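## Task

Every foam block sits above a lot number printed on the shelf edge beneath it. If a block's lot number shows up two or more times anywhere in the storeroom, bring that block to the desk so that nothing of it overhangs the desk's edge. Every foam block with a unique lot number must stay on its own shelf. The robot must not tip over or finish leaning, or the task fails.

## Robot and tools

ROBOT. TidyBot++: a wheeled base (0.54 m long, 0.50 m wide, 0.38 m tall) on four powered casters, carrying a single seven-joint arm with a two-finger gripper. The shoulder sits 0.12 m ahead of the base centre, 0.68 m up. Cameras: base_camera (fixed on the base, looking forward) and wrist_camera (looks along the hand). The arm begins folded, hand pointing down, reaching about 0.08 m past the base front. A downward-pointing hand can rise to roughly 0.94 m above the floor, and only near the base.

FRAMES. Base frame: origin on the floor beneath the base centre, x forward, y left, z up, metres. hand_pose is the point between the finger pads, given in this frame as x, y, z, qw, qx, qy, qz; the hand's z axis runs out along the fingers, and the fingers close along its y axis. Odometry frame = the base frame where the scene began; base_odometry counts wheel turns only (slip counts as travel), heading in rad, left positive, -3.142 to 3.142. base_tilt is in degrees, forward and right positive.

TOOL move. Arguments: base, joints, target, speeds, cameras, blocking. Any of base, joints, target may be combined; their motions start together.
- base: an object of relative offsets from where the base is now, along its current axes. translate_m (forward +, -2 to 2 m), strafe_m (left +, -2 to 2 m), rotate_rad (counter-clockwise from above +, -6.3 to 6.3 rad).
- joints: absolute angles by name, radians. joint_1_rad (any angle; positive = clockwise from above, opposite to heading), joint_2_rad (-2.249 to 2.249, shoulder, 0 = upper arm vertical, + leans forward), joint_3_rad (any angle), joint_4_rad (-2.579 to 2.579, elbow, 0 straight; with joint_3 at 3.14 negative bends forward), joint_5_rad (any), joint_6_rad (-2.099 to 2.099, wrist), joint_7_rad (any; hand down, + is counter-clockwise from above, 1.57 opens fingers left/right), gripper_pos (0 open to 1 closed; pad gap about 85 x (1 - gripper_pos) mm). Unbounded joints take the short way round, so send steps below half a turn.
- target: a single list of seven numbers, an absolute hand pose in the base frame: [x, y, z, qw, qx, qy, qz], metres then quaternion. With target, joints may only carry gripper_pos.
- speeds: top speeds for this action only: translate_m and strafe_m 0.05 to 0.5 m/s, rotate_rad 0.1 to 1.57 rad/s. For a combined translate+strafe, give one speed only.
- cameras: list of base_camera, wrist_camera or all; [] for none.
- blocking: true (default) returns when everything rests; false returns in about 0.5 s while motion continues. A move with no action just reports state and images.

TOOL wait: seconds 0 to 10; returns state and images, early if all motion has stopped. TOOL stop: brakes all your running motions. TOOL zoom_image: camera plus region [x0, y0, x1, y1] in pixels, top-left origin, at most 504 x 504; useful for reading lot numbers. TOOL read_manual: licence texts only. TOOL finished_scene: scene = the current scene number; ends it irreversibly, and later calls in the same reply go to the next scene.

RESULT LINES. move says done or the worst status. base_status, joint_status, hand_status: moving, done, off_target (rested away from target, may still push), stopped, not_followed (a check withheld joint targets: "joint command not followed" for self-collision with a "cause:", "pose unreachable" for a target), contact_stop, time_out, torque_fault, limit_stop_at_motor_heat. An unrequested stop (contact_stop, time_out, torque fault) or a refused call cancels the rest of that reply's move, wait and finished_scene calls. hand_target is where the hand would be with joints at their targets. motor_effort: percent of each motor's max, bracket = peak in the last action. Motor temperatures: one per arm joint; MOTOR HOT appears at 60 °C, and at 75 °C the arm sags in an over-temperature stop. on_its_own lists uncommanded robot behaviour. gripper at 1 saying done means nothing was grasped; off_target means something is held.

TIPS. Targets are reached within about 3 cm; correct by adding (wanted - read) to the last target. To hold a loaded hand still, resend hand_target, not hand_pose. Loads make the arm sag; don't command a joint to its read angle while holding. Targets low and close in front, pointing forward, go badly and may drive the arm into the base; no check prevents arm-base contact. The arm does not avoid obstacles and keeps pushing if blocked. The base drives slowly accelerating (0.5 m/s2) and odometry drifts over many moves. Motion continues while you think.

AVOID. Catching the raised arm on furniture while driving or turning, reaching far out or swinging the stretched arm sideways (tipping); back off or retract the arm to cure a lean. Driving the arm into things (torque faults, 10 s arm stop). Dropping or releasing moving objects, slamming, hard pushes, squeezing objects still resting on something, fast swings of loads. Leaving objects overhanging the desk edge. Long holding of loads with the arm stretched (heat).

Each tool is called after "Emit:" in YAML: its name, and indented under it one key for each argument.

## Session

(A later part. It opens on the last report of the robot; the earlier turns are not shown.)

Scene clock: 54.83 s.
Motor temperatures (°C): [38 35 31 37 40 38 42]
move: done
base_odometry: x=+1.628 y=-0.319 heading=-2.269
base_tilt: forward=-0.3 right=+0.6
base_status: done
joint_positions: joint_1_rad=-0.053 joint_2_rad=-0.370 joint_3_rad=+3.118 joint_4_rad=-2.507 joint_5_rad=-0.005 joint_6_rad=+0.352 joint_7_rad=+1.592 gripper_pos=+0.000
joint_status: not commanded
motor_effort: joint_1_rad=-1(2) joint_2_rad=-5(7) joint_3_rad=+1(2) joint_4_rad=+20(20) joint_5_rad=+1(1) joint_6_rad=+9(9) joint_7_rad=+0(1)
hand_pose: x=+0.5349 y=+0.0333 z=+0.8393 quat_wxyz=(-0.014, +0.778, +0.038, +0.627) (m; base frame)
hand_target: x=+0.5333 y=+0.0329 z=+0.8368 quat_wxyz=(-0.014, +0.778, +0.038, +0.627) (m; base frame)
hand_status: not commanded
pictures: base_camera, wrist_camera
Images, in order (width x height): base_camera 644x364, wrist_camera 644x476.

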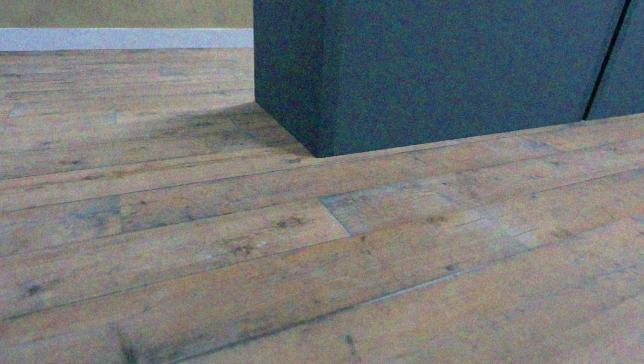

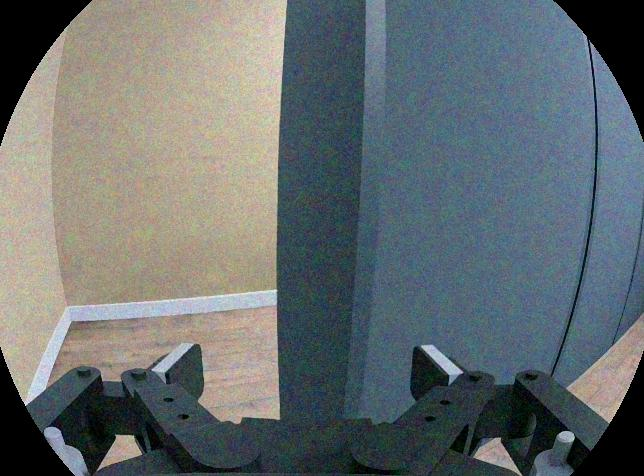

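Emit:
move:
  base: {"rotate_rad":0.7}
  cameras: []

Emit:
move:
  base: {"translate_m":1.75}
  cameras: []

Emit:
move:
  base: {"rotate_rad":-1.57}

Scene clock: 56.70 s.
Motor temperatures (°C): [38 35 31 37 40 38 42]
move: done
base_odometry: x=+1.628 y=-0.319 heading=-1.571
base_tilt: forward=-0.3 right=+0.6
base_status: done
joint_positions: joint_1_rad=-0.053 joint_2_rad=-0.370 joint_3_rad=+3.118 joint_4_rad=-2.507 joint_5_rad=-0.005 joint_6_rad=+0.352 joint_7_rad=+1.592 gripper_pos=+0.000
joint_status: not commanded
motor_effort: joint_1_rad=-1(1) joint_2_rad=-6(7) joint_3_rad=+1(2) joint_4_rad=+20(20) joint_5_rad=+1(1) joint_6_rad=+8(9) joint_7_rad=+0(1)
hand_pose: x=+0.5349 y=+0.0333 z=+0.8393 quat_wxyz=(-0.014, +0.778, +0.038, +0.627) (m; base frame)
hand_target: x=+0.5333 y=+0.0329 z=+0.8368 quat_wxyz=(-0.014, +0.778, +0.038, +0.627) (m; base frame)
hand_status: not commanded
pictures: none
No camera images: "cameras" was empty.

Scene clock: 64.97 s.
Motor temperatures (°C): [38 35 31 37 40 38 42]
move: time_out
base_odometry: x=+1.627 y=-1.514 heading=-1.615
base_tilt: forward=-0.3 right=+0.6
base_status: translate_m time_out (by the wheels' count: +1.196 of +1.750)
joint_positions: joint_1_rad=-0.053 joint_2_rad=-0.367 joint_3_rad=+3.116 joint_4_rad=-2.505 joint_5_rad=-0.005 joint_6_rad=+0.352 joint_7_rad=+1.592 gripper_pos=+0.000
joint_status: not commanded
motor_effort: joint_1_rad=-1(4) joint_2_rad=-6(17) joint_3_rad=+0(6) joint_4_rad=+19(23) joint_5_rad=+1(2) joint_6_rad=+9(11) joint_7_rad=+0(1)
hand_pose: x=+0.5357 y=+0.0343 z=+0.8390 quat_wxyz=(-0.015, +0.778, +0.039, +0.627) (m; base frame)
hand_target: x=+0.5333 y=+0.0329 z=+0.8368 quat_wxyz=(-0.014, +0.778, +0.038, +0.627) (m; base frame)
hand_status: not commanded
pictures: none
No camera images: "cameras" was empty.

not run: a stop that you did not command came earlier in this reply.

Emit:
move:
  base: {"translate_m":-0.1}

Scene clock: 66.43 s.
Motor temperatures (°C): [38 35 31 37 40 38 42]
move: done
base_odometry: x=+1.631 y=-1.414 heading=-1.613
base_tilt: forward=-0.4 right=+0.6
base_status: done
joint_positions: joint_1_rad=-0.053 joint_2_rad=-0.370 joint_3_rad=+3.116 joint_4_rad=-2.505 joint_5_rad=-0.005 joint_6_rad=+0.352 joint_7_rad=+1.592 gripper_pos=+0.000
joint_status: not commanded
motor_effort: joint_1_rad=-1(1) joint_2_rad=-7(8) joint_3_rad=+1(1) joint_4_rad=+20(21) joint_5_rad=+1(1) joint_6_rad=+9(9) joint_7_rad=+0(1)
hand_pose: x=+0.5352 y=+0.0343 z=+0.8403 quat_wxyz=(-0.015, +0.777, +0.038, +0.628) (m; base frame)
hand_target: x=+0.5333 y=+0.0329 z=+0.8368 quat_wxyz=(-0.014, +0.778, +0.038, +0.627) (m; base frame)
hand_status: not commanded
pictures: base_camera, wrist_camera
Images, in order (width x height): base_camera 644x364, wrist_camera 644x476.

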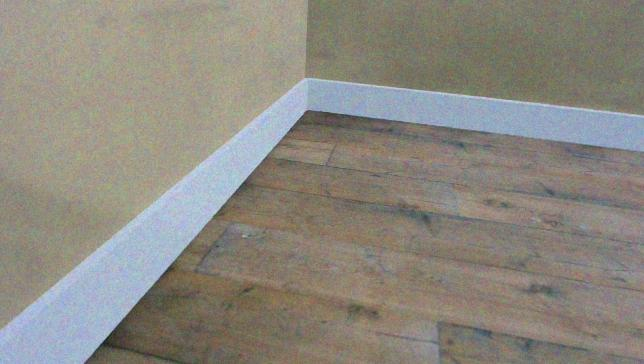

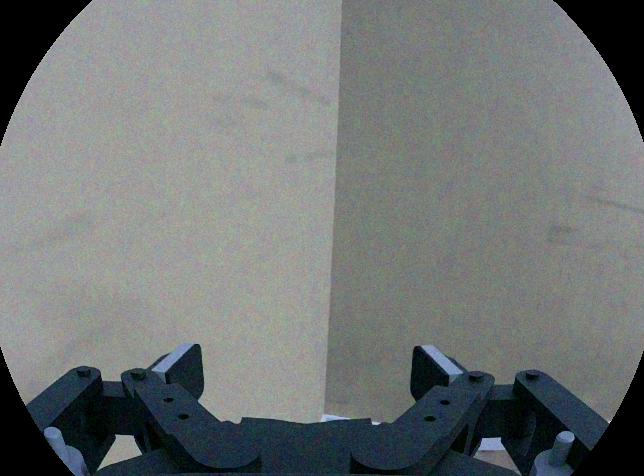

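Emit:
move:
  base: {"rotate_rad":-1.0}

Scene clock: 70.80 s.
Motor temperatures (°C): [38 35 31 37 40 38 42]
move: time_out
base_odometry: x=+1.627 y=-1.414 heading=-2.273
base_tilt: forward=-0.3 right=+0.6
base_status: rotate_rad time_out (by the wheels' count: -0.660 of -1.000)
joint_positions: joint_1_rad=-0.044 joint_2_rad=-0.371 joint_3_rad=+3.121 joint_4_rad=-2.505 joint_5_rad=-0.005 joint_6_rad=+0.352 joint_7_rad=+1.592 gripper_pos=+0.000
joint_status: not commanded
motor_effort: joint_1_rad=+0(7) joint_2_rad=-6(12) joint_3_rad=+0(8) joint_4_rad=+20(22) joint_5_rad=+1(3) joint_6_rad=+8(10) joint_7_rad=+0(1)
hand_pose: x=+0.5354 y=+0.0284 z=+0.8407 quat_wxyz=(-0.011, +0.777, +0.033, +0.628) (m; base frame)
hand_target: x=+0.5333 y=+0.0329 z=+0.8368 quat_wxyz=(-0.014, +0.778, +0.038, +0.627) (m; base frame)
hand_status: not commanded
pictures: base_camera, wrist_camera
Images, in order (width x height): base_camera 644x364, wrist_camera 644x476.

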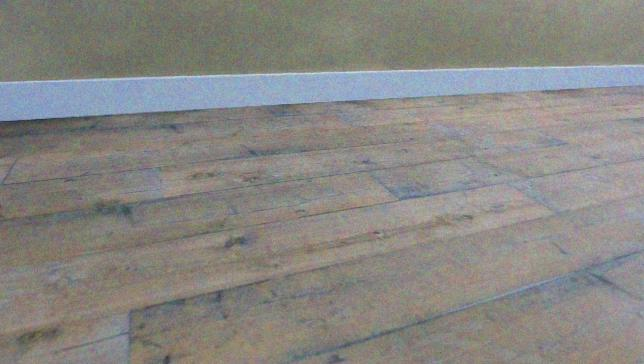

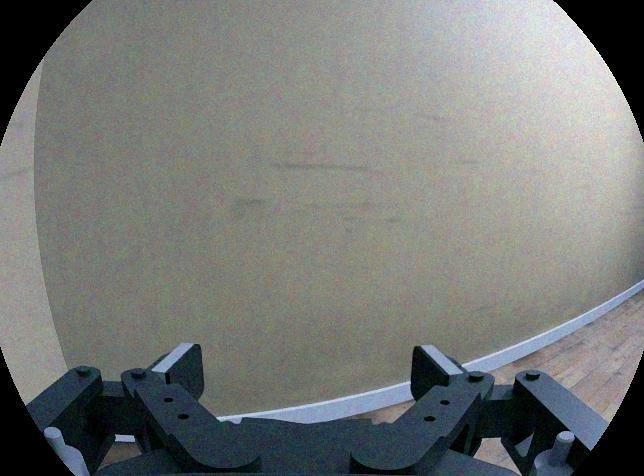

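Emit:
move:
  base: {"strafe_m":-0.35}

Emit:
move:
  base: {"rotate_rad":-1.5}

Scene clock: 73.23 s.
Motor temperatures (°C): [38 35 31 37 40 38 42]
move: done
base_odometry: x=+1.360 y=-1.188 heading=-2.274
base_tilt: forward=-0.3 right=+0.6
base_status: done
joint_positions: joint_1_rad=-0.044 joint_2_rad=-0.371 joint_3_rad=+3.121 joint_4_rad=-2.505 joint_5_rad=-0.005 joint_6_rad=+0.352 joint_7_rad=+1.592 gripper_pos=+0.000
joint_status: not commanded
motor_effort: joint_1_rad=+0(2) joint_2_rad=-5(7) joint_3_rad=+1(3) joint_4_rad=+20(21) joint_5_rad=+1(2) joint_6_rad=+8(9) joint_7_rad=+0(1)
hand_pose: x=+0.5353 y=+0.0284 z=+0.8407 quat_wxyz=(-0.011, +0.777, +0.033, +0.628) (m; base frame)
hand_target: x=+0.5333 y=+0.0329 z=+0.8368 quat_wxyz=(-0.014, +0.778, +0.038, +0.627) (m; base frame)
hand_status: not commanded
pictures: base_camera, wrist_camera
Images, in order (width x height): base_camera 644x364, wrist_camera 644x476.

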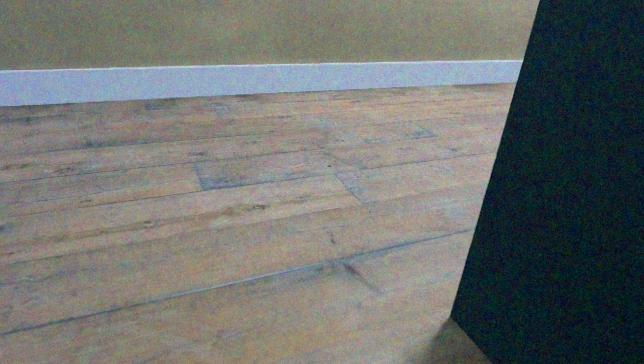

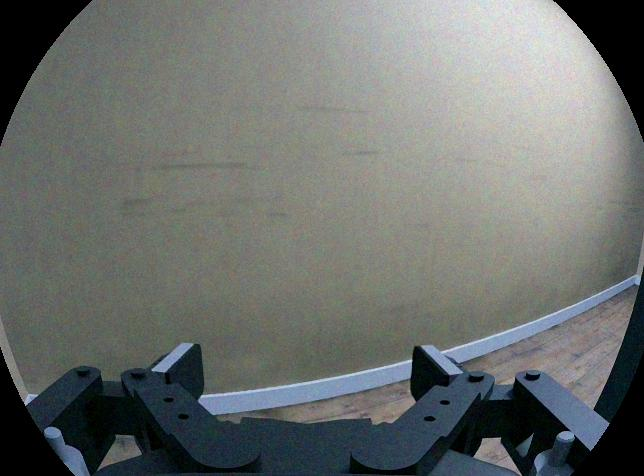

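Scene clock: 77.80 s.
Motor temperatures (°C): [38 35 31 37 40 38 42]
move: time_out
base_odometry: x=+1.384 y=-1.165 heading=+3.011
base_tilt: forward=-0.4 right=+0.5
base_status: rotate_rad time_out (by the wheels' count: -0.998 of -1.500)
joint_positions: joint_1_rad=-0.292 joint_2_rad=-0.420 joint_3_rad=+2.864 joint_4_rad=-2.536 joint_5_rad=+0.083 joint_6_rad=+0.353 joint_7_rad=+1.592 gripper_pos=+0.001
joint_status: not commanded
motor_effort: joint_1_rad=+45(51) joint_2_rad=+6(13) joint_3_rad=+51(58) joint_4_rad=+26(31) joint_5_rad=-19(22) joint_6_rad=+5(11) joint_7_rad=-1(1)
hand_pose: x=+0.4480 y=+0.2325 z=+0.8342 quat_wxyz=(-0.108, +0.722, +0.288, +0.620) (m; base frame)
hand_target: x=+0.5333 y=+0.0329 z=+0.8368 quat_wxyz=(-0.014, +0.778, +0.038, +0.627) (m; base frame)
hand_status: not commanded
pictures: base_camera, wrist_camera
Images, in order (width x height): base_camera 644x364, wrist_camera 644x476.

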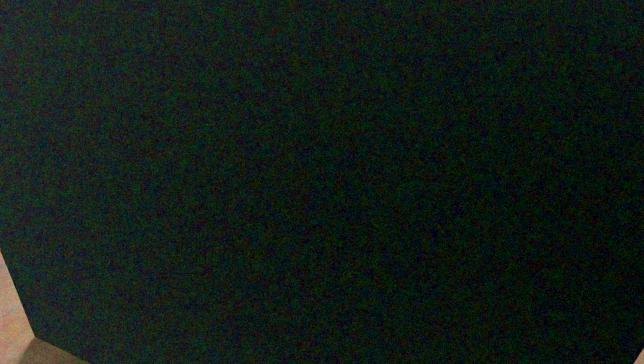

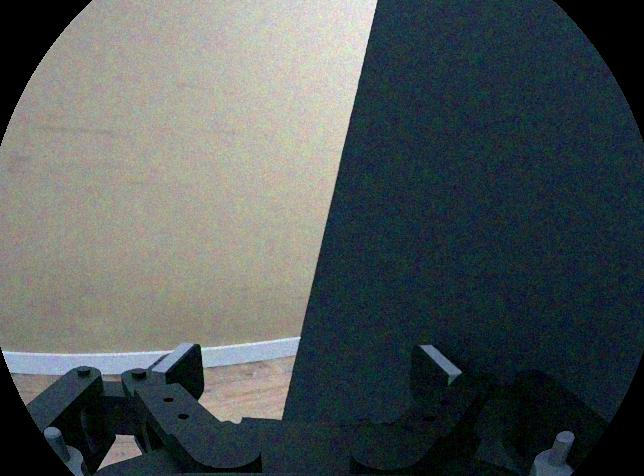

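Emit:
move:
  base: {"rotate_rad":1.0}

Emit:
move:
  joints: {"joint_1_rad":0,"joint_2_rad":-0.37,"joint_3_rad":3.14,"joint_4_rad":-2.52,"joint_5_rad":0,"joint_6_rad":0.4}

Scene clock: 79.97 s.
Motor temperatures (°C): [38 35 31 37 40 38 42]
move: done
base_odometry: x=+1.384 y=-1.165 heading=-2.273
base_tilt: forward=-0.3 right=+0.6
base_status: done
joint_positions: joint_1_rad=-0.047 joint_2_rad=-0.369 joint_3_rad=+3.119 joint_4_rad=-2.514 joint_5_rad=+0.038 joint_6_rad=+0.353 joint_7_rad=+1.592 gripper_pos=+0.000
joint_status: not commanded
motor_effort: joint_1_rad=+0(41) joint_2_rad=-6(14) joint_3_rad=+1(48) joint_4_rad=+19(35) joint_5_rad=+1(17) joint_6_rad=+9(11) joint_7_rad=+0(1)
hand_pose: x=+0.5332 y=+0.0347 z=+0.8349 quat_wxyz=(-0.005, +0.779, +0.055, +0.625) (m; base frame)
hand_target: x=+0.5333 y=+0.0329 z=+0.8368 quat_wxyz=(-0.014, +0.778, +0.038, +0.627) (m; base frame)
hand_status: not commanded
pictures: base_camera, wrist_camera
Images, in order (width x height): base_camera 644x364, wrist_camera 644x476.

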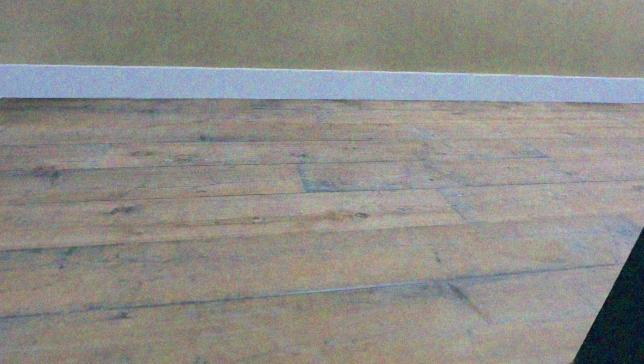

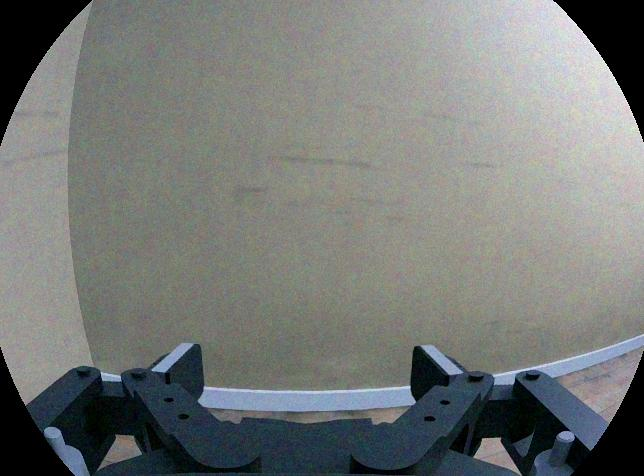

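Scene clock: 80.70 s.
Motor temperatures (°C): [38 35 31 37 40 38 42]
move: done
base_odometry: x=+1.384 y=-1.165 heading=-2.273
base_tilt: forward=-0.3 right=+0.6
base_status: not commanded
joint_positions: joint_1_rad=-0.012 joint_2_rad=-0.369 joint_3_rad=+3.130 joint_4_rad=-2.514 joint_5_rad=+0.038 joint_6_rad=+0.361 joint_7_rad=+1.592 gripper_pos=+0.000
joint_status: all done
motor_effort: joint_1_rad=+0(2) joint_2_rad=-5(7) joint_3_rad=+1(1) joint_4_rad=+20(20) joint_5_rad=+1(2) joint_6_rad=+9(9) joint_7_rad=+0(1)
hand_pose: x=+0.5350 y=+0.0153 z=+0.8375 quat_wxyz=(+0.007, +0.778, +0.036, +0.628) (m; base frame)
hand_target: x=+0.5362 y=+0.0021 z=+0.8465 quat_wxyz=(+0.006, +0.767, +0.009, +0.641) (m; base frame)
hand_status: not commanded
pictures: base_camera, wrist_camera
Images, in order (width x height): base_camera 644x364, wrist_camera 644x476.

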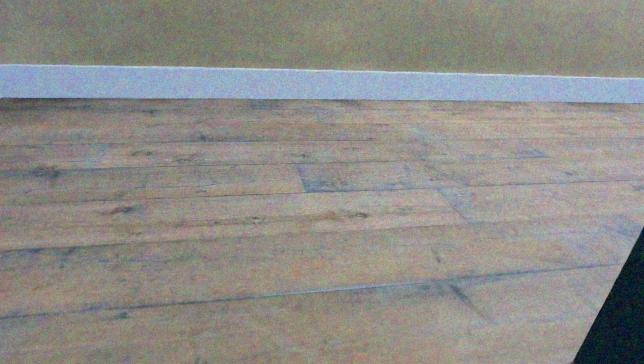

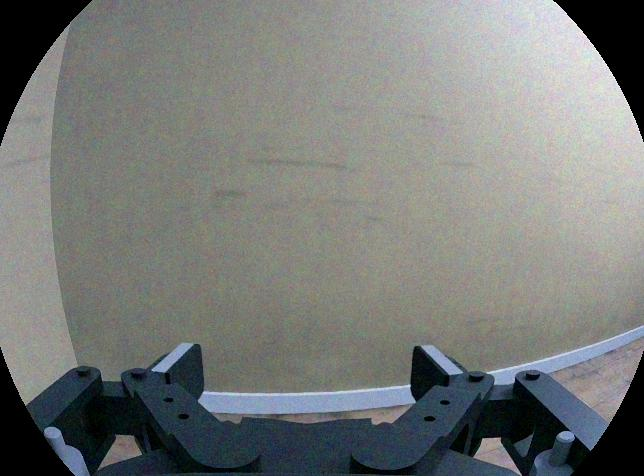

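Emit:
move:
  joints: {"joint_6_rad":-0.9}
  base: {"translate_m":0.65}

Emit:
move:
  base: {"rotate_rad":-1.57}

Emit:
move:
  joints: {"joint_6_rad":0.4}

Scene clock: 83.83 s.
Motor temperatures (°C): [38 35 31 37 40 38 42]
move: done
base_odometry: x=+0.964 y=-1.661 heading=-2.273
base_tilt: forward=-0.3 right=+0.6
base_status: done
joint_positions: joint_1_rad=-0.012 joint_2_rad=-0.369 joint_3_rad=+3.130 joint_4_rad=-2.514 joint_5_rad=+0.038 joint_6_rad=-0.850 joint_7_rad=+1.592 gripper_pos=+0.000
joint_status: all done
motor_effort: joint_1_rad=-1(1) joint_2_rad=-1(6) joint_3_rad=+1(1) joint_4_rad=+15(21) joint_5_rad=+1(1) joint_6_rad=+2(10) joint_7_rad=+0(1)
hand_pose: x=+0.2766 y=-0.0044 z=+0.5955 quat_wxyz=(+0.017, +0.997, +0.033, +0.073) (m; base frame)
hand_target: x=+0.2584 y=+0.0015 z=+0.5920 quat_wxyz=(+0.001, +0.999, +0.011, +0.046) (m; base frame)
hand_status: not commanded
pictures: base_camera, wrist_camera
Images, in order (width x height): base_camera 644x364, wrist_camera 644x476.

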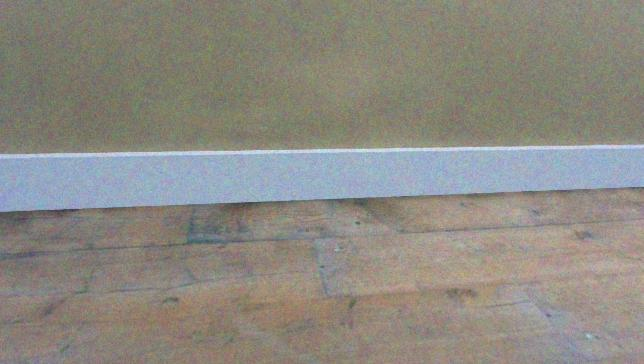

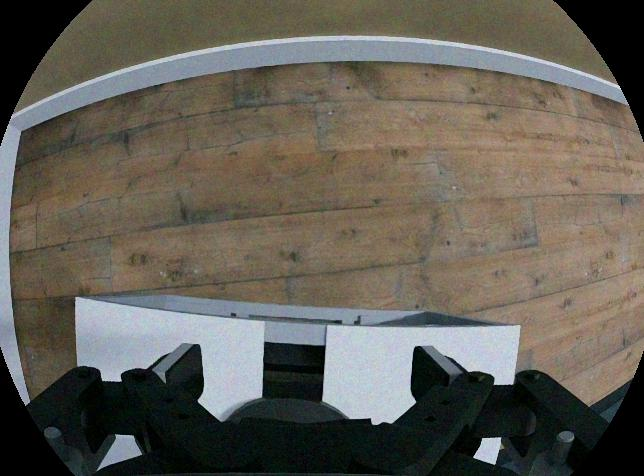

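Scene clock: 88.73 s.
Motor temperatures (°C): [38 35 31 37 40 38 42]
move: time_out
base_odometry: x=+0.964 y=-1.667 heading=+2.789
base_tilt: forward=-0.4 right=+0.6
base_status: rotate_rad time_out (by the wheels' count: -1.221 of -1.570)
joint_positions: joint_1_rad=-0.006 joint_2_rad=-0.370 joint_3_rad=+3.137 joint_4_rad=-2.515 joint_5_rad=+0.039 joint_6_rad=-0.855 joint_7_rad=+1.592 gripper_pos=+0.000
joint_status: not commanded
motor_effort: joint_1_rad=+0(3) joint_2_rad=-1(6) joint_3_rad=+0(6) joint_4_rad=+15(17) joint_5_rad=+1(4) joint_6_rad=+1(2) joint_7_rad=+0(1)
hand_pose: x=+0.2750 y=-0.0062 z=+0.5954 quat_wxyz=(+0.017, +0.997, +0.028, +0.071) (m; base frame)
hand_target: x=+0.2584 y=+0.0015 z=+0.5920 quat_wxyz=(+0.001, +0.999, +0.011, +0.046) (m; base frame)
hand_status: not commanded
pictures: base_camera, wrist_camera
Images, in order (width x height): base_camera 644x364, wrist_camera 644x476.

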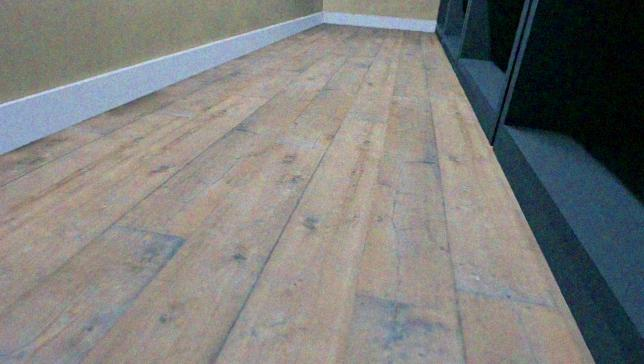

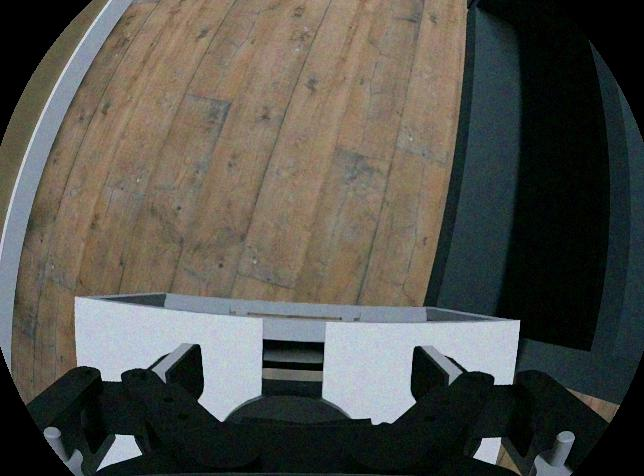

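not run: a stop that you did not command came earlier in this reply.

Emit:
move:
  base: {"translate_m":0.05,"strafe_m":0.2}

Emit:
move:
  joints: {"joint_6_rad":0.4}

Scene clock: 90.50 s.
Motor temperatures (°C): [38 35 31 37 40 38 42]
move: done
base_odometry: x=+0.848 y=-1.837 heading=+2.788
base_tilt: forward=-0.4 right=+0.6
base_status: done
joint_positions: joint_1_rad=-0.006 joint_2_rad=-0.370 joint_3_rad=+3.137 joint_4_rad=-2.515 joint_5_rad=+0.039 joint_6_rad=-0.855 joint_7_rad=+1.592 gripper_pos=+0.000
joint_status: not commanded
motor_effort: joint_1_rad=-1(1) joint_2_rad=-2(3) joint_3_rad=+0(2) joint_4_rad=+15(16) joint_5_rad=+1(2) joint_6_rad=+2(3) joint_7_rad=+0(1)
hand_pose: x=+0.2750 y=-0.0062 z=+0.5954 quat_wxyz=(+0.017, +0.997, +0.028, +0.071) (m; base frame)
hand_target: x=+0.2584 y=+0.0015 z=+0.5920 quat_wxyz=(+0.001, +0.999, +0.011, +0.046) (m; base frame)
hand_status: not commanded
pictures: base_camera, wrist_camera
Images, in order (width x height): base_camera 644x364, wrist_camera 644x476.

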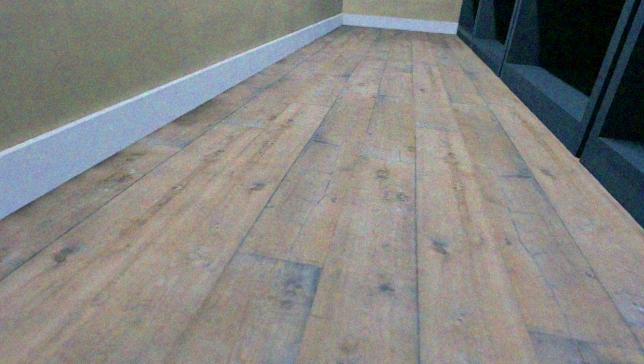

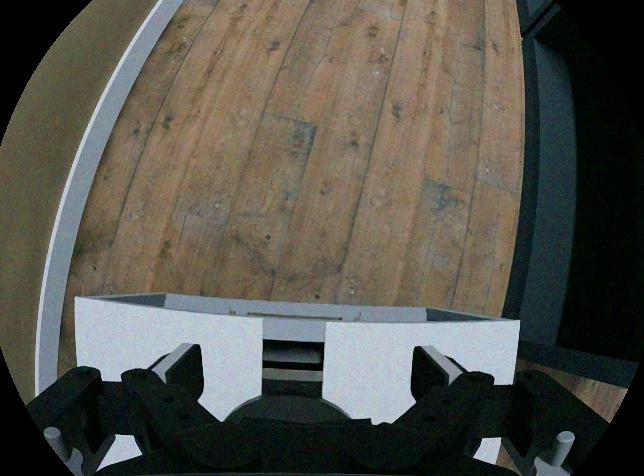

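Scene clock: 92.43 s.
Motor temperatures (°C): [38 35 31 37 40 38 42]
move: done
base_odometry: x=+0.848 y=-1.837 heading=+2.788
base_tilt: forward=-0.3 right=+0.6
base_status: not commanded
joint_positions: joint_1_rad=-0.006 joint_2_rad=-0.370 joint_3_rad=+3.137 joint_4_rad=-2.514 joint_5_rad=+0.039 joint_6_rad=+0.346 joint_7_rad=+1.592 gripper_pos=+0.000
joint_status: all done
motor_effort: joint_1_rad=+0(1) joint_2_rad=-5(6) joint_3_rad=+1(1) joint_4_rad=+20(20) joint_5_rad=+0(1) joint_6_rad=+9(9) joint_7_rad=+0(1)
hand_pose: x=+0.5339 y=+0.0102 z=+0.8330 quat_wxyz=(+0.010, +0.782, +0.031, +0.622) (m; base frame)
hand_target: x=+0.5362 y=+0.0021 z=+0.8465 quat_wxyz=(+0.006, +0.767, +0.009, +0.641) (m; base frame)
hand_status: not commanded
pictures: base_camera, wrist_camera
Images, in order (width x height): base_camera 644x364, wrist_camera 644x476.

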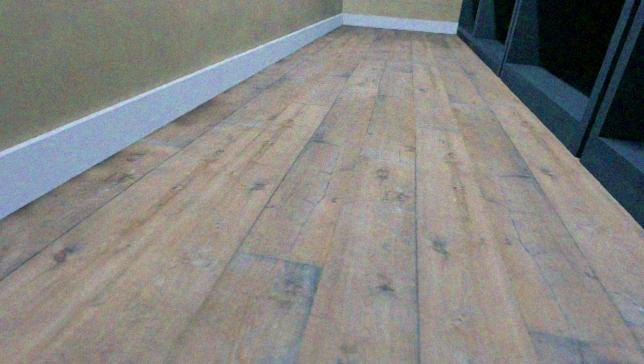

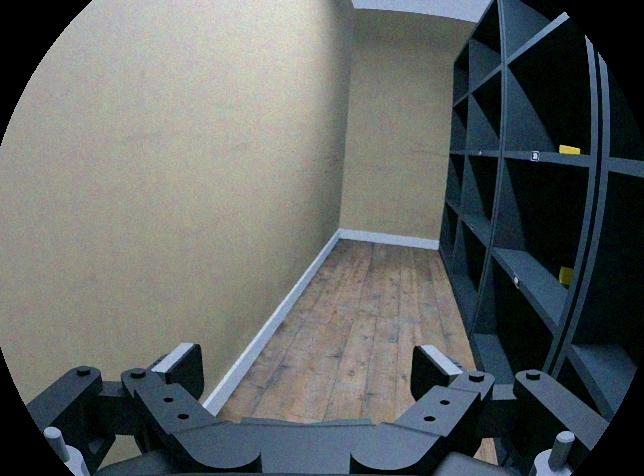

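Emit:
move:
  base: {"rotate_rad":-0.22}
  joints: {"joint_1_rad":0,"joint_2_rad":-1.0,"joint_3_rad":3.14,"joint_4_rad":-2.52,"joint_5_rad":0,"joint_6_rad":-0.1}

Emit:
move:
  joints: {"joint_1_rad":1.57}

Scene clock: 94.70 s.
Motor temperatures (°C): [38 35 31 37 40 38 42]
move: done
base_odometry: x=+0.848 y=-1.837 heading=+2.568
base_tilt: forward=-0.4 right=+0.6
base_status: done
joint_positions: joint_1_rad=-0.006 joint_2_rad=-0.983 joint_3_rad=+3.137 joint_4_rad=-2.514 joint_5_rad=+0.039 joint_6_rad=-0.049 joint_7_rad=+1.592 gripper_pos=+0.000
joint_status: all done
motor_effort: joint_1_rad=-1(2) joint_2_rad=+10(10) joint_3_rad=+1(2) joint_4_rad=+23(23) joint_5_rad=+1(2) joint_6_rad=+9(10) joint_7_rad=+0(1)
hand_pose: x=+0.3943 y=+0.0041 z=+0.9246 quat_wxyz=(+0.020, +0.710, +0.025, +0.704) (m; base frame)
hand_target: x=+0.3898 y=+0.0019 z=+0.9098 quat_wxyz=(+0.007, +0.724, +0.008, +0.689) (m; base frame)
hand_status: not commanded
pictures: base_camera, wrist_camera
Images, in order (width x height): base_camera 644x364, wrist_camera 644x476.

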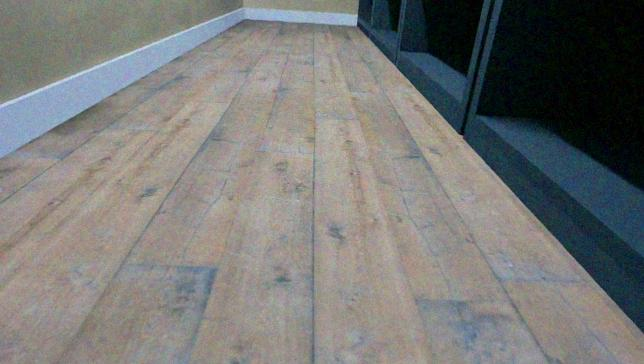

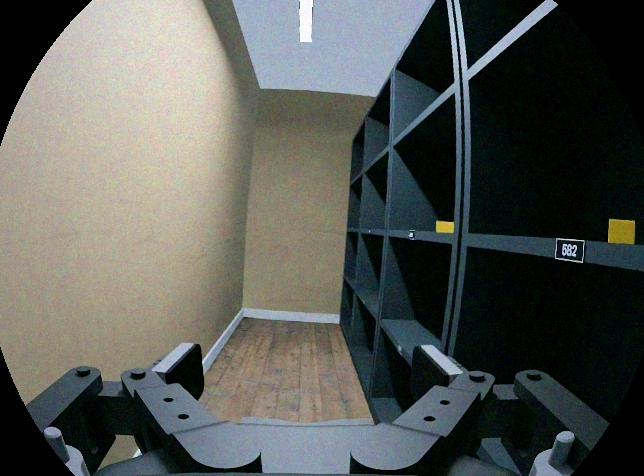

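Scene clock: 97.50 s.
Motor temperatures (°C): [38 35 31 37 40 38 42]
move: done
base_odometry: x=+0.848 y=-1.837 heading=+2.568
base_tilt: forward=-0.4 right=+0.6
base_status: not commanded
joint_positions: joint_1_rad=+1.552 joint_2_rad=-0.983 joint_3_rad=+3.137 joint_4_rad=-2.514 joint_5_rad=+0.039 joint_6_rad=-0.052 joint_7_rad=+1.592 gripper_pos=+0.000
joint_status: all done
motor_effort: joint_1_rad=+0(2) joint_2_rad=+8(10) joint_3_rad=+1(1) joint_4_rad=+23(24) joint_5_rad=+1(1) joint_6_rad=+9(10) joint_7_rad=+0(1)
hand_pose: x=+0.1265 y=-0.2752 z=+0.9235 quat_wxyz=(+0.508, +0.524, -0.482, +0.486) (m; base frame)
hand_target: x=+0.1211 y=-0.2708 z=+0.9098 quat_wxyz=(+0.493, +0.518, -0.506, +0.482) (m; base frame)
hand_status: not commanded
pictures: base_camera, wrist_camera
Images, in order (width x height): base_camera 644x364, wrist_camera 644x476.

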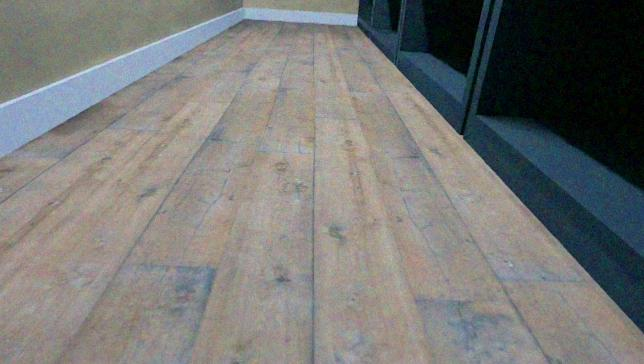

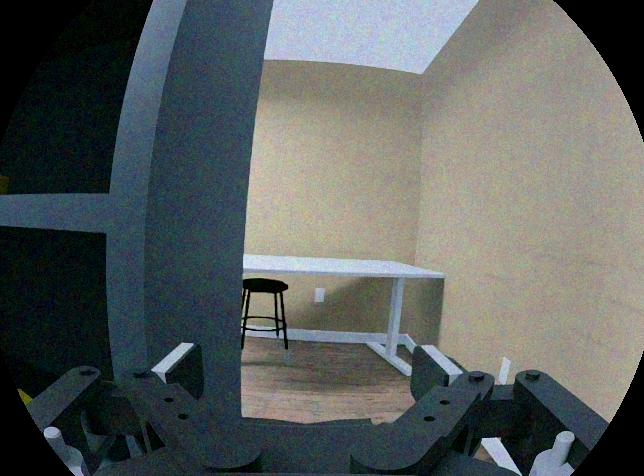

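Emit:
move:
  base: {"translate_m":0.55}
  joints: {"joint_6_rad":-0.4}

Emit:
move:
  base: {"translate_m":0.8}

Emit:
move:
  base: {"translate_m":0.8}

Scene clock: 99.97 s.
Motor temperatures (°C): [38 35 31 37 40 38 42]
move: done
base_odometry: x=+0.386 y=-1.539 heading=+2.568
base_tilt: forward=-0.3 right=+0.6
base_status: done
joint_positions: joint_1_rad=+1.557 joint_2_rad=-0.984 joint_3_rad=+3.137 joint_4_rad=-2.517 joint_5_rad=+0.039 joint_6_rad=-0.362 joint_7_rad=+1.592 gripper_pos=+0.000
joint_status: all done
motor_effort: joint_1_rad=+0(1) joint_2_rad=+9(11) joint_3_rad=+1(2) joint_4_rad=+22(25) joint_5_rad=+1(1) joint_6_rad=+9(10) joint_7_rad=+0(1)
hand_pose: x=+0.1209 y=-0.2589 z=+0.8278 quat_wxyz=(+0.426, +0.593, -0.555, +0.399) (m; base frame)
hand_target: x=+0.1210 y=-0.2524 z=+0.8186 quat_wxyz=(+0.410, +0.586, -0.572, +0.401) (m; base frame)
hand_status: not commanded
pictures: base_camera, wrist_camera
Images, in order (width x height): base_camera 644x364, wrist_camera 644x476.

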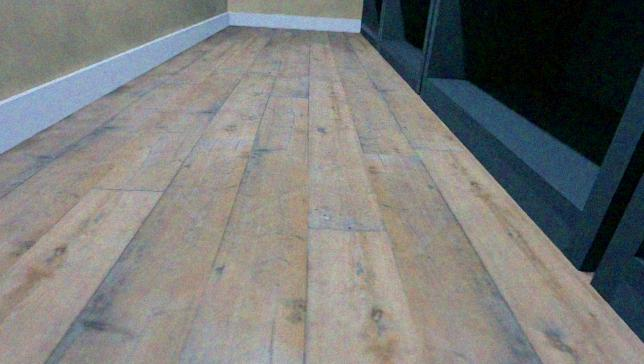

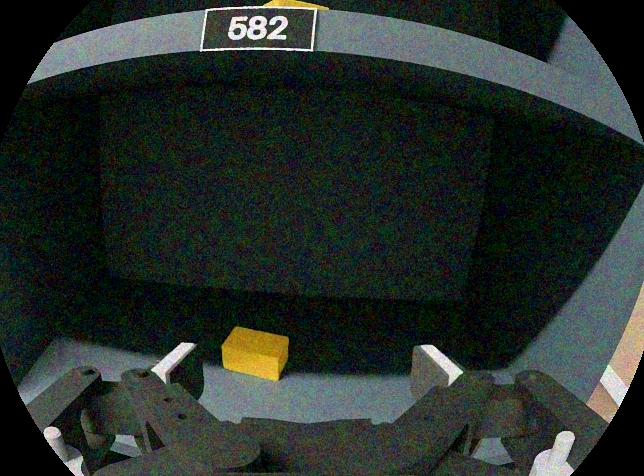

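Scene clock: 102.70 s.
Motor temperatures (°C): [38 35 31 37 40 38 42]
move: done
base_odometry: x=-0.286 y=-1.105 heading=+2.567
base_tilt: forward=-0.3 right=+0.6
base_status: done
joint_positions: joint_1_rad=+1.557 joint_2_rad=-0.984 joint_3_rad=+3.137 joint_4_rad=-2.517 joint_5_rad=+0.039 joint_6_rad=-0.362 joint_7_rad=+1.592 gripper_pos=+0.000
joint_status: not commanded
motor_effort: joint_1_rad=+0(1) joint_2_rad=+9(10) joint_3_rad=+1(2) joint_4_rad=+22(23) joint_5_rad=+1(1) joint_6_rad=+9(9) joint_7_rad=+0(1)
hand_pose: x=+0.1207 y=-0.2589 z=+0.8278 quat_wxyz=(+0.426, +0.593, -0.555, +0.399) (m; base frame)
hand_target: x=+0.1210 y=-0.2524 z=+0.8186 quat_wxyz=(+0.410, +0.586, -0.572, +0.401) (m; base frame)
hand_status: not commanded
pictures: base_camera, wrist_camera
Images, in order (width x height): base_camera 644x364, wrist_camera 644x476.

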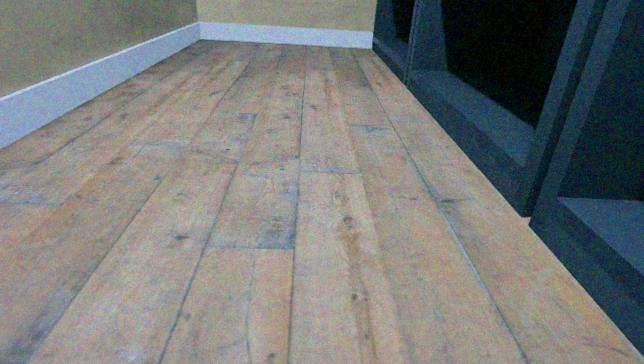

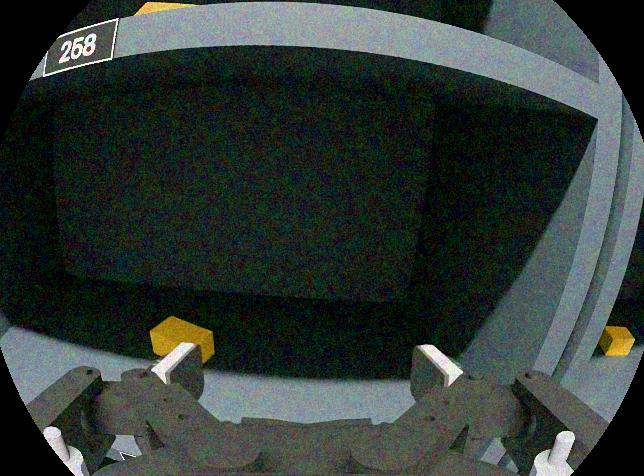

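Scene clock: 105.43 s.
Motor temperatures (°C): [38 35 31 37 40 37 42]
move: done
base_odometry: x=-0.958 y=-0.669 heading=+2.565
base_tilt: forward=-0.3 right=+0.6
base_status: done
joint_positions: joint_1_rad=+1.558 joint_2_rad=-0.984 joint_3_rad=+3.137 joint_4_rad=-2.517 joint_5_rad=+0.039 joint_6_rad=-0.362 joint_7_rad=+1.592 gripper_pos=+0.000
joint_status: not commanded
motor_effort: joint_1_rad=-1(1) joint_2_rad=+9(10) joint_3_rad=+1(2) joint_4_rad=+23(23) joint_5_rad=+1(1) joint_6_rad=+9(9) joint_7_rad=+0(1)
hand_pose: x=+0.1206 y=-0.2589 z=+0.8278 quat_wxyz=(+0.426, +0.592, -0.555, +0.399) (m; base frame)
hand_target: x=+0.1210 y=-0.2524 z=+0.8186 quat_wxyz=(+0.410, +0.586, -0.572, +0.401) (m; base frame)
hand_status: not commanded
pictures: base_camera, wrist_camera
Images, in order (width x height): base_camera 644x364, wrist_camera 644x476.

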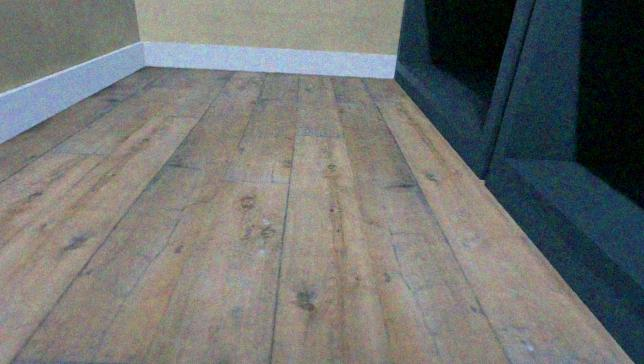

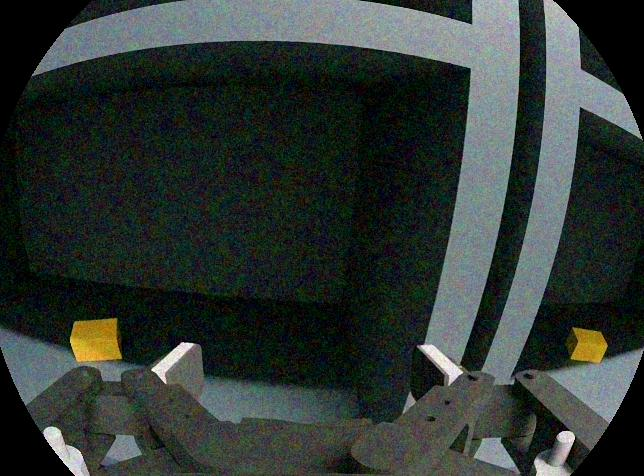

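Emit:
move:
  base: {"translate_m":0.4}
  joints: {"joint_6_rad":-0.7}

Emit:
move:
  joints: {"joint_6_rad":-0.2}

Emit:
move:
  base: {"translate_m":0.6}

Emit:
move:
  joints: {"joint_6_rad":-0.7}

Scene clock: 107.73 s.
Motor temperatures (°C): [38 35 31 37 40 37 42]
move: done
base_odometry: x=-1.293 y=-0.451 heading=+2.565
base_tilt: forward=-0.3 right=+0.6
base_status: done
joint_positions: joint_1_rad=+1.560 joint_2_rad=-0.984 joint_3_rad=+3.137 joint_4_rad=-2.517 joint_5_rad=+0.039 joint_6_rad=-0.664 joint_7_rad=+1.592 gripper_pos=+0.000
joint_status: all done
motor_effort: joint_1_rad=+0(2) joint_2_rad=+10(10) joint_3_rad=+1(2) joint_4_rad=+22(24) joint_5_rad=+1(2) joint_6_rad=+7(9) joint_7_rad=+0(1)
hand_pose: x=+0.1160 y=-0.2159 z=+0.7440 quat_wxyz=(+0.336, +0.647, -0.612, +0.307) (m; base frame)
hand_target: x=+0.1208 y=-0.2079 z=+0.7369 quat_wxyz=(+0.318, +0.641, -0.626, +0.311) (m; base frame)
hand_status: not commanded
pictures: base_camera, wrist_camera
Images, in order (width x height): base_camera 644x364, wrist_camera 644x476.

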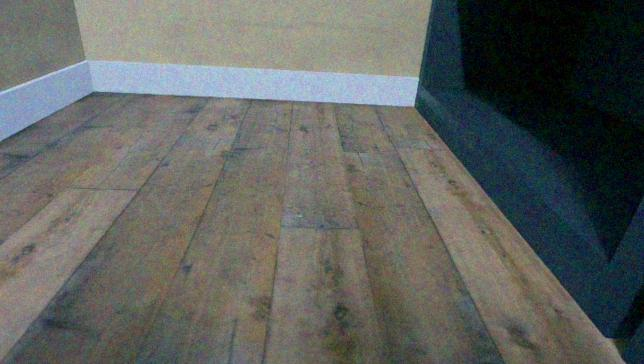

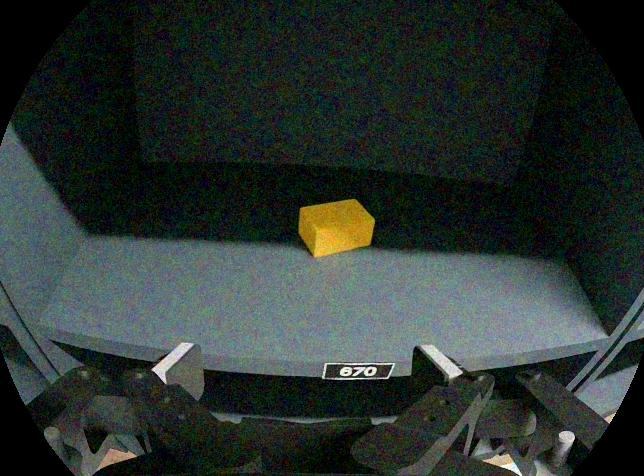

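Scene clock: 108.90 s.
Motor temperatures (°C): [38 35 31 37 40 37 42]
move: done
base_odometry: x=-1.293 y=-0.451 heading=+2.565
base_tilt: forward=-0.3 right=+0.6
base_status: not commanded
joint_positions: joint_1_rad=+1.560 joint_2_rad=-0.984 joint_3_rad=+3.137 joint_4_rad=-2.517 joint_5_rad=+0.039 joint_6_rad=-0.243 joint_7_rad=+1.592 gripper_pos=+0.000
joint_status: all done
motor_effort: joint_1_rad=+0(1) joint_2_rad=+9(9) joint_3_rad=+1(1) joint_4_rad=+22(24) joint_5_rad=+1(1) joint_6_rad=+9(10) joint_7_rad=+0(1)
hand_pose: x=+0.1217 y=-0.2685 z=+0.8632 quat_wxyz=(+0.460, +0.567, -0.530, +0.432) (m; base frame)
hand_target: x=+0.1211 y=-0.2677 z=+0.8788 quat_wxyz=(+0.466, +0.542, -0.529, +0.456) (m; base frame)
hand_status: not commanded
pictures: base_camera, wrist_camera
Images, in order (width x height): base_camera 644x364, wrist_camera 644x476.

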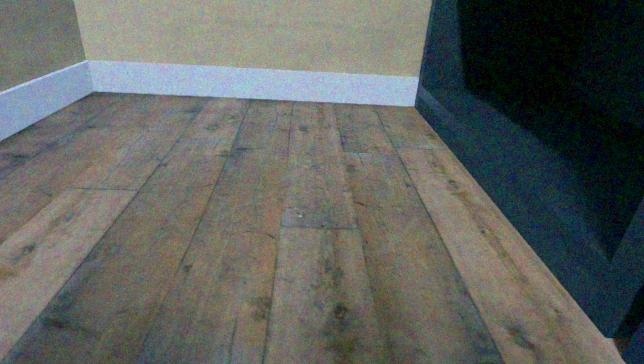

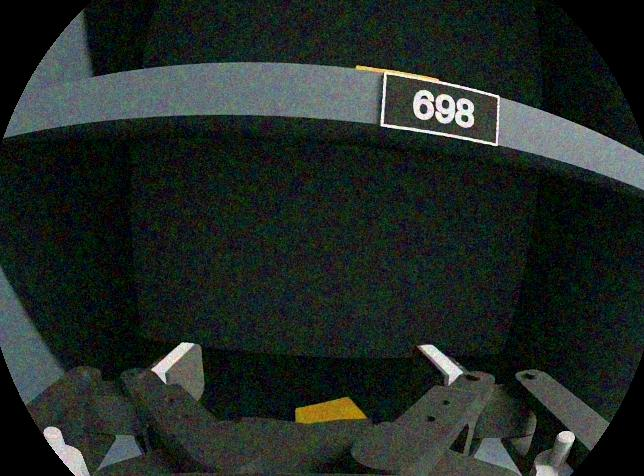

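Scene clock: 111.30 s.
Motor temperatures (°C): [38 35 31 37 40 37 42]
move: done
base_odometry: x=-1.796 y=-0.124 heading=+2.564
base_tilt: forward=-0.3 right=+0.6
base_status: done
joint_positions: joint_1_rad=+1.560 joint_2_rad=-0.984 joint_3_rad=+3.137 joint_4_rad=-2.517 joint_5_rad=+0.039 joint_6_rad=-0.243 joint_7_rad=+1.592 gripper_pos=+0.000
joint_status: not commanded
motor_effort: joint_1_rad=-1(1) joint_2_rad=+9(9) joint_3_rad=+1(3) joint_4_rad=+23(24) joint_5_rad=+1(1) joint_6_rad=+9(9) joint_7_rad=+0(1)
hand_pose: x=+0.1215 y=-0.2685 z=+0.8632 quat_wxyz=(+0.460, +0.566, -0.530, +0.432) (m; base frame)
hand_target: x=+0.1211 y=-0.2677 z=+0.8788 quat_wxyz=(+0.466, +0.542, -0.529, +0.456) (m; base frame)
hand_status: not commanded
pictures: base_camera, wrist_camera
Images, in order (width x height): base_camera 644x364, wrist_camera 644x476.

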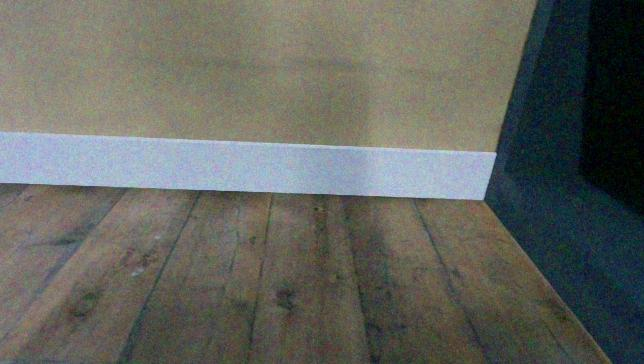

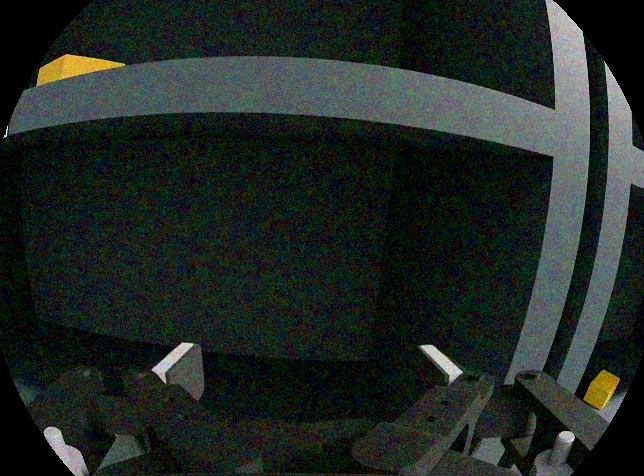

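Scene clock: 112.20 s.
Motor temperatures (°C): [38 35 31 37 40 37 42]
move: done
base_odometry: x=-1.796 y=-0.124 heading=+2.564
base_tilt: forward=-0.3 right=+0.6
base_status: not commanded
joint_positions: joint_1_rad=+1.560 joint_2_rad=-0.984 joint_3_rad=+3.137 joint_4_rad=-2.516 joint_5_rad=+0.039 joint_6_rad=-0.665 joint_7_rad=+1.592 gripper_pos=+0.000
joint_status: all done
motor_effort: joint_1_rad=-1(1) joint_2_rad=+9(10) joint_3_rad=+1(1) joint_4_rad=+21(24) joint_5_rad=+1(1) joint_6_rad=+7(9) joint_7_rad=+0(1)
hand_pose: x=+0.1159 y=-0.2159 z=+0.7444 quat_wxyz=(+0.336, +0.646, -0.612, +0.307) (m; base frame)
hand_target: x=+0.1208 y=-0.2079 z=+0.7369 quat_wxyz=(+0.318, +0.641, -0.626, +0.311) (m; base frame)
hand_status: not commanded
pictures: base_camera, wrist_camera
Images, in order (width x height): base_camera 644x364, wrist_camera 644x476.

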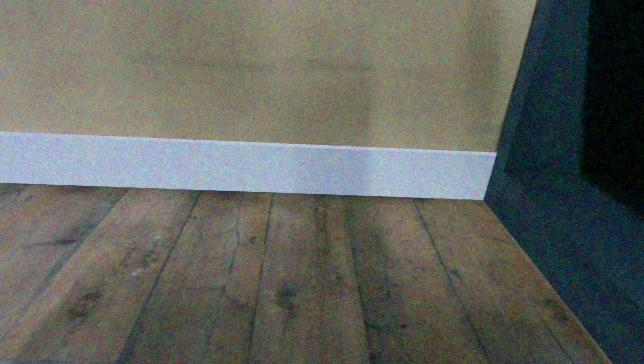

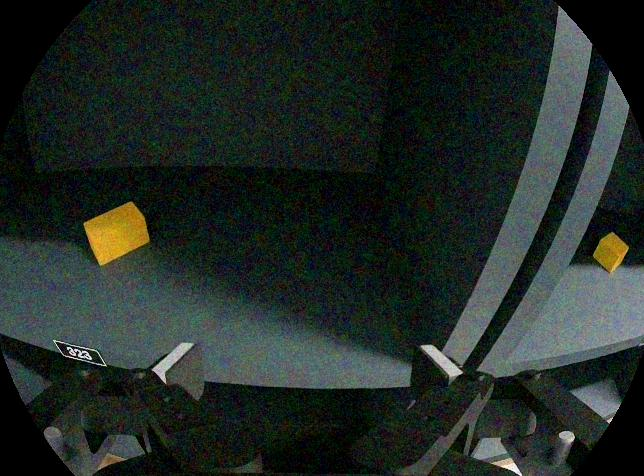

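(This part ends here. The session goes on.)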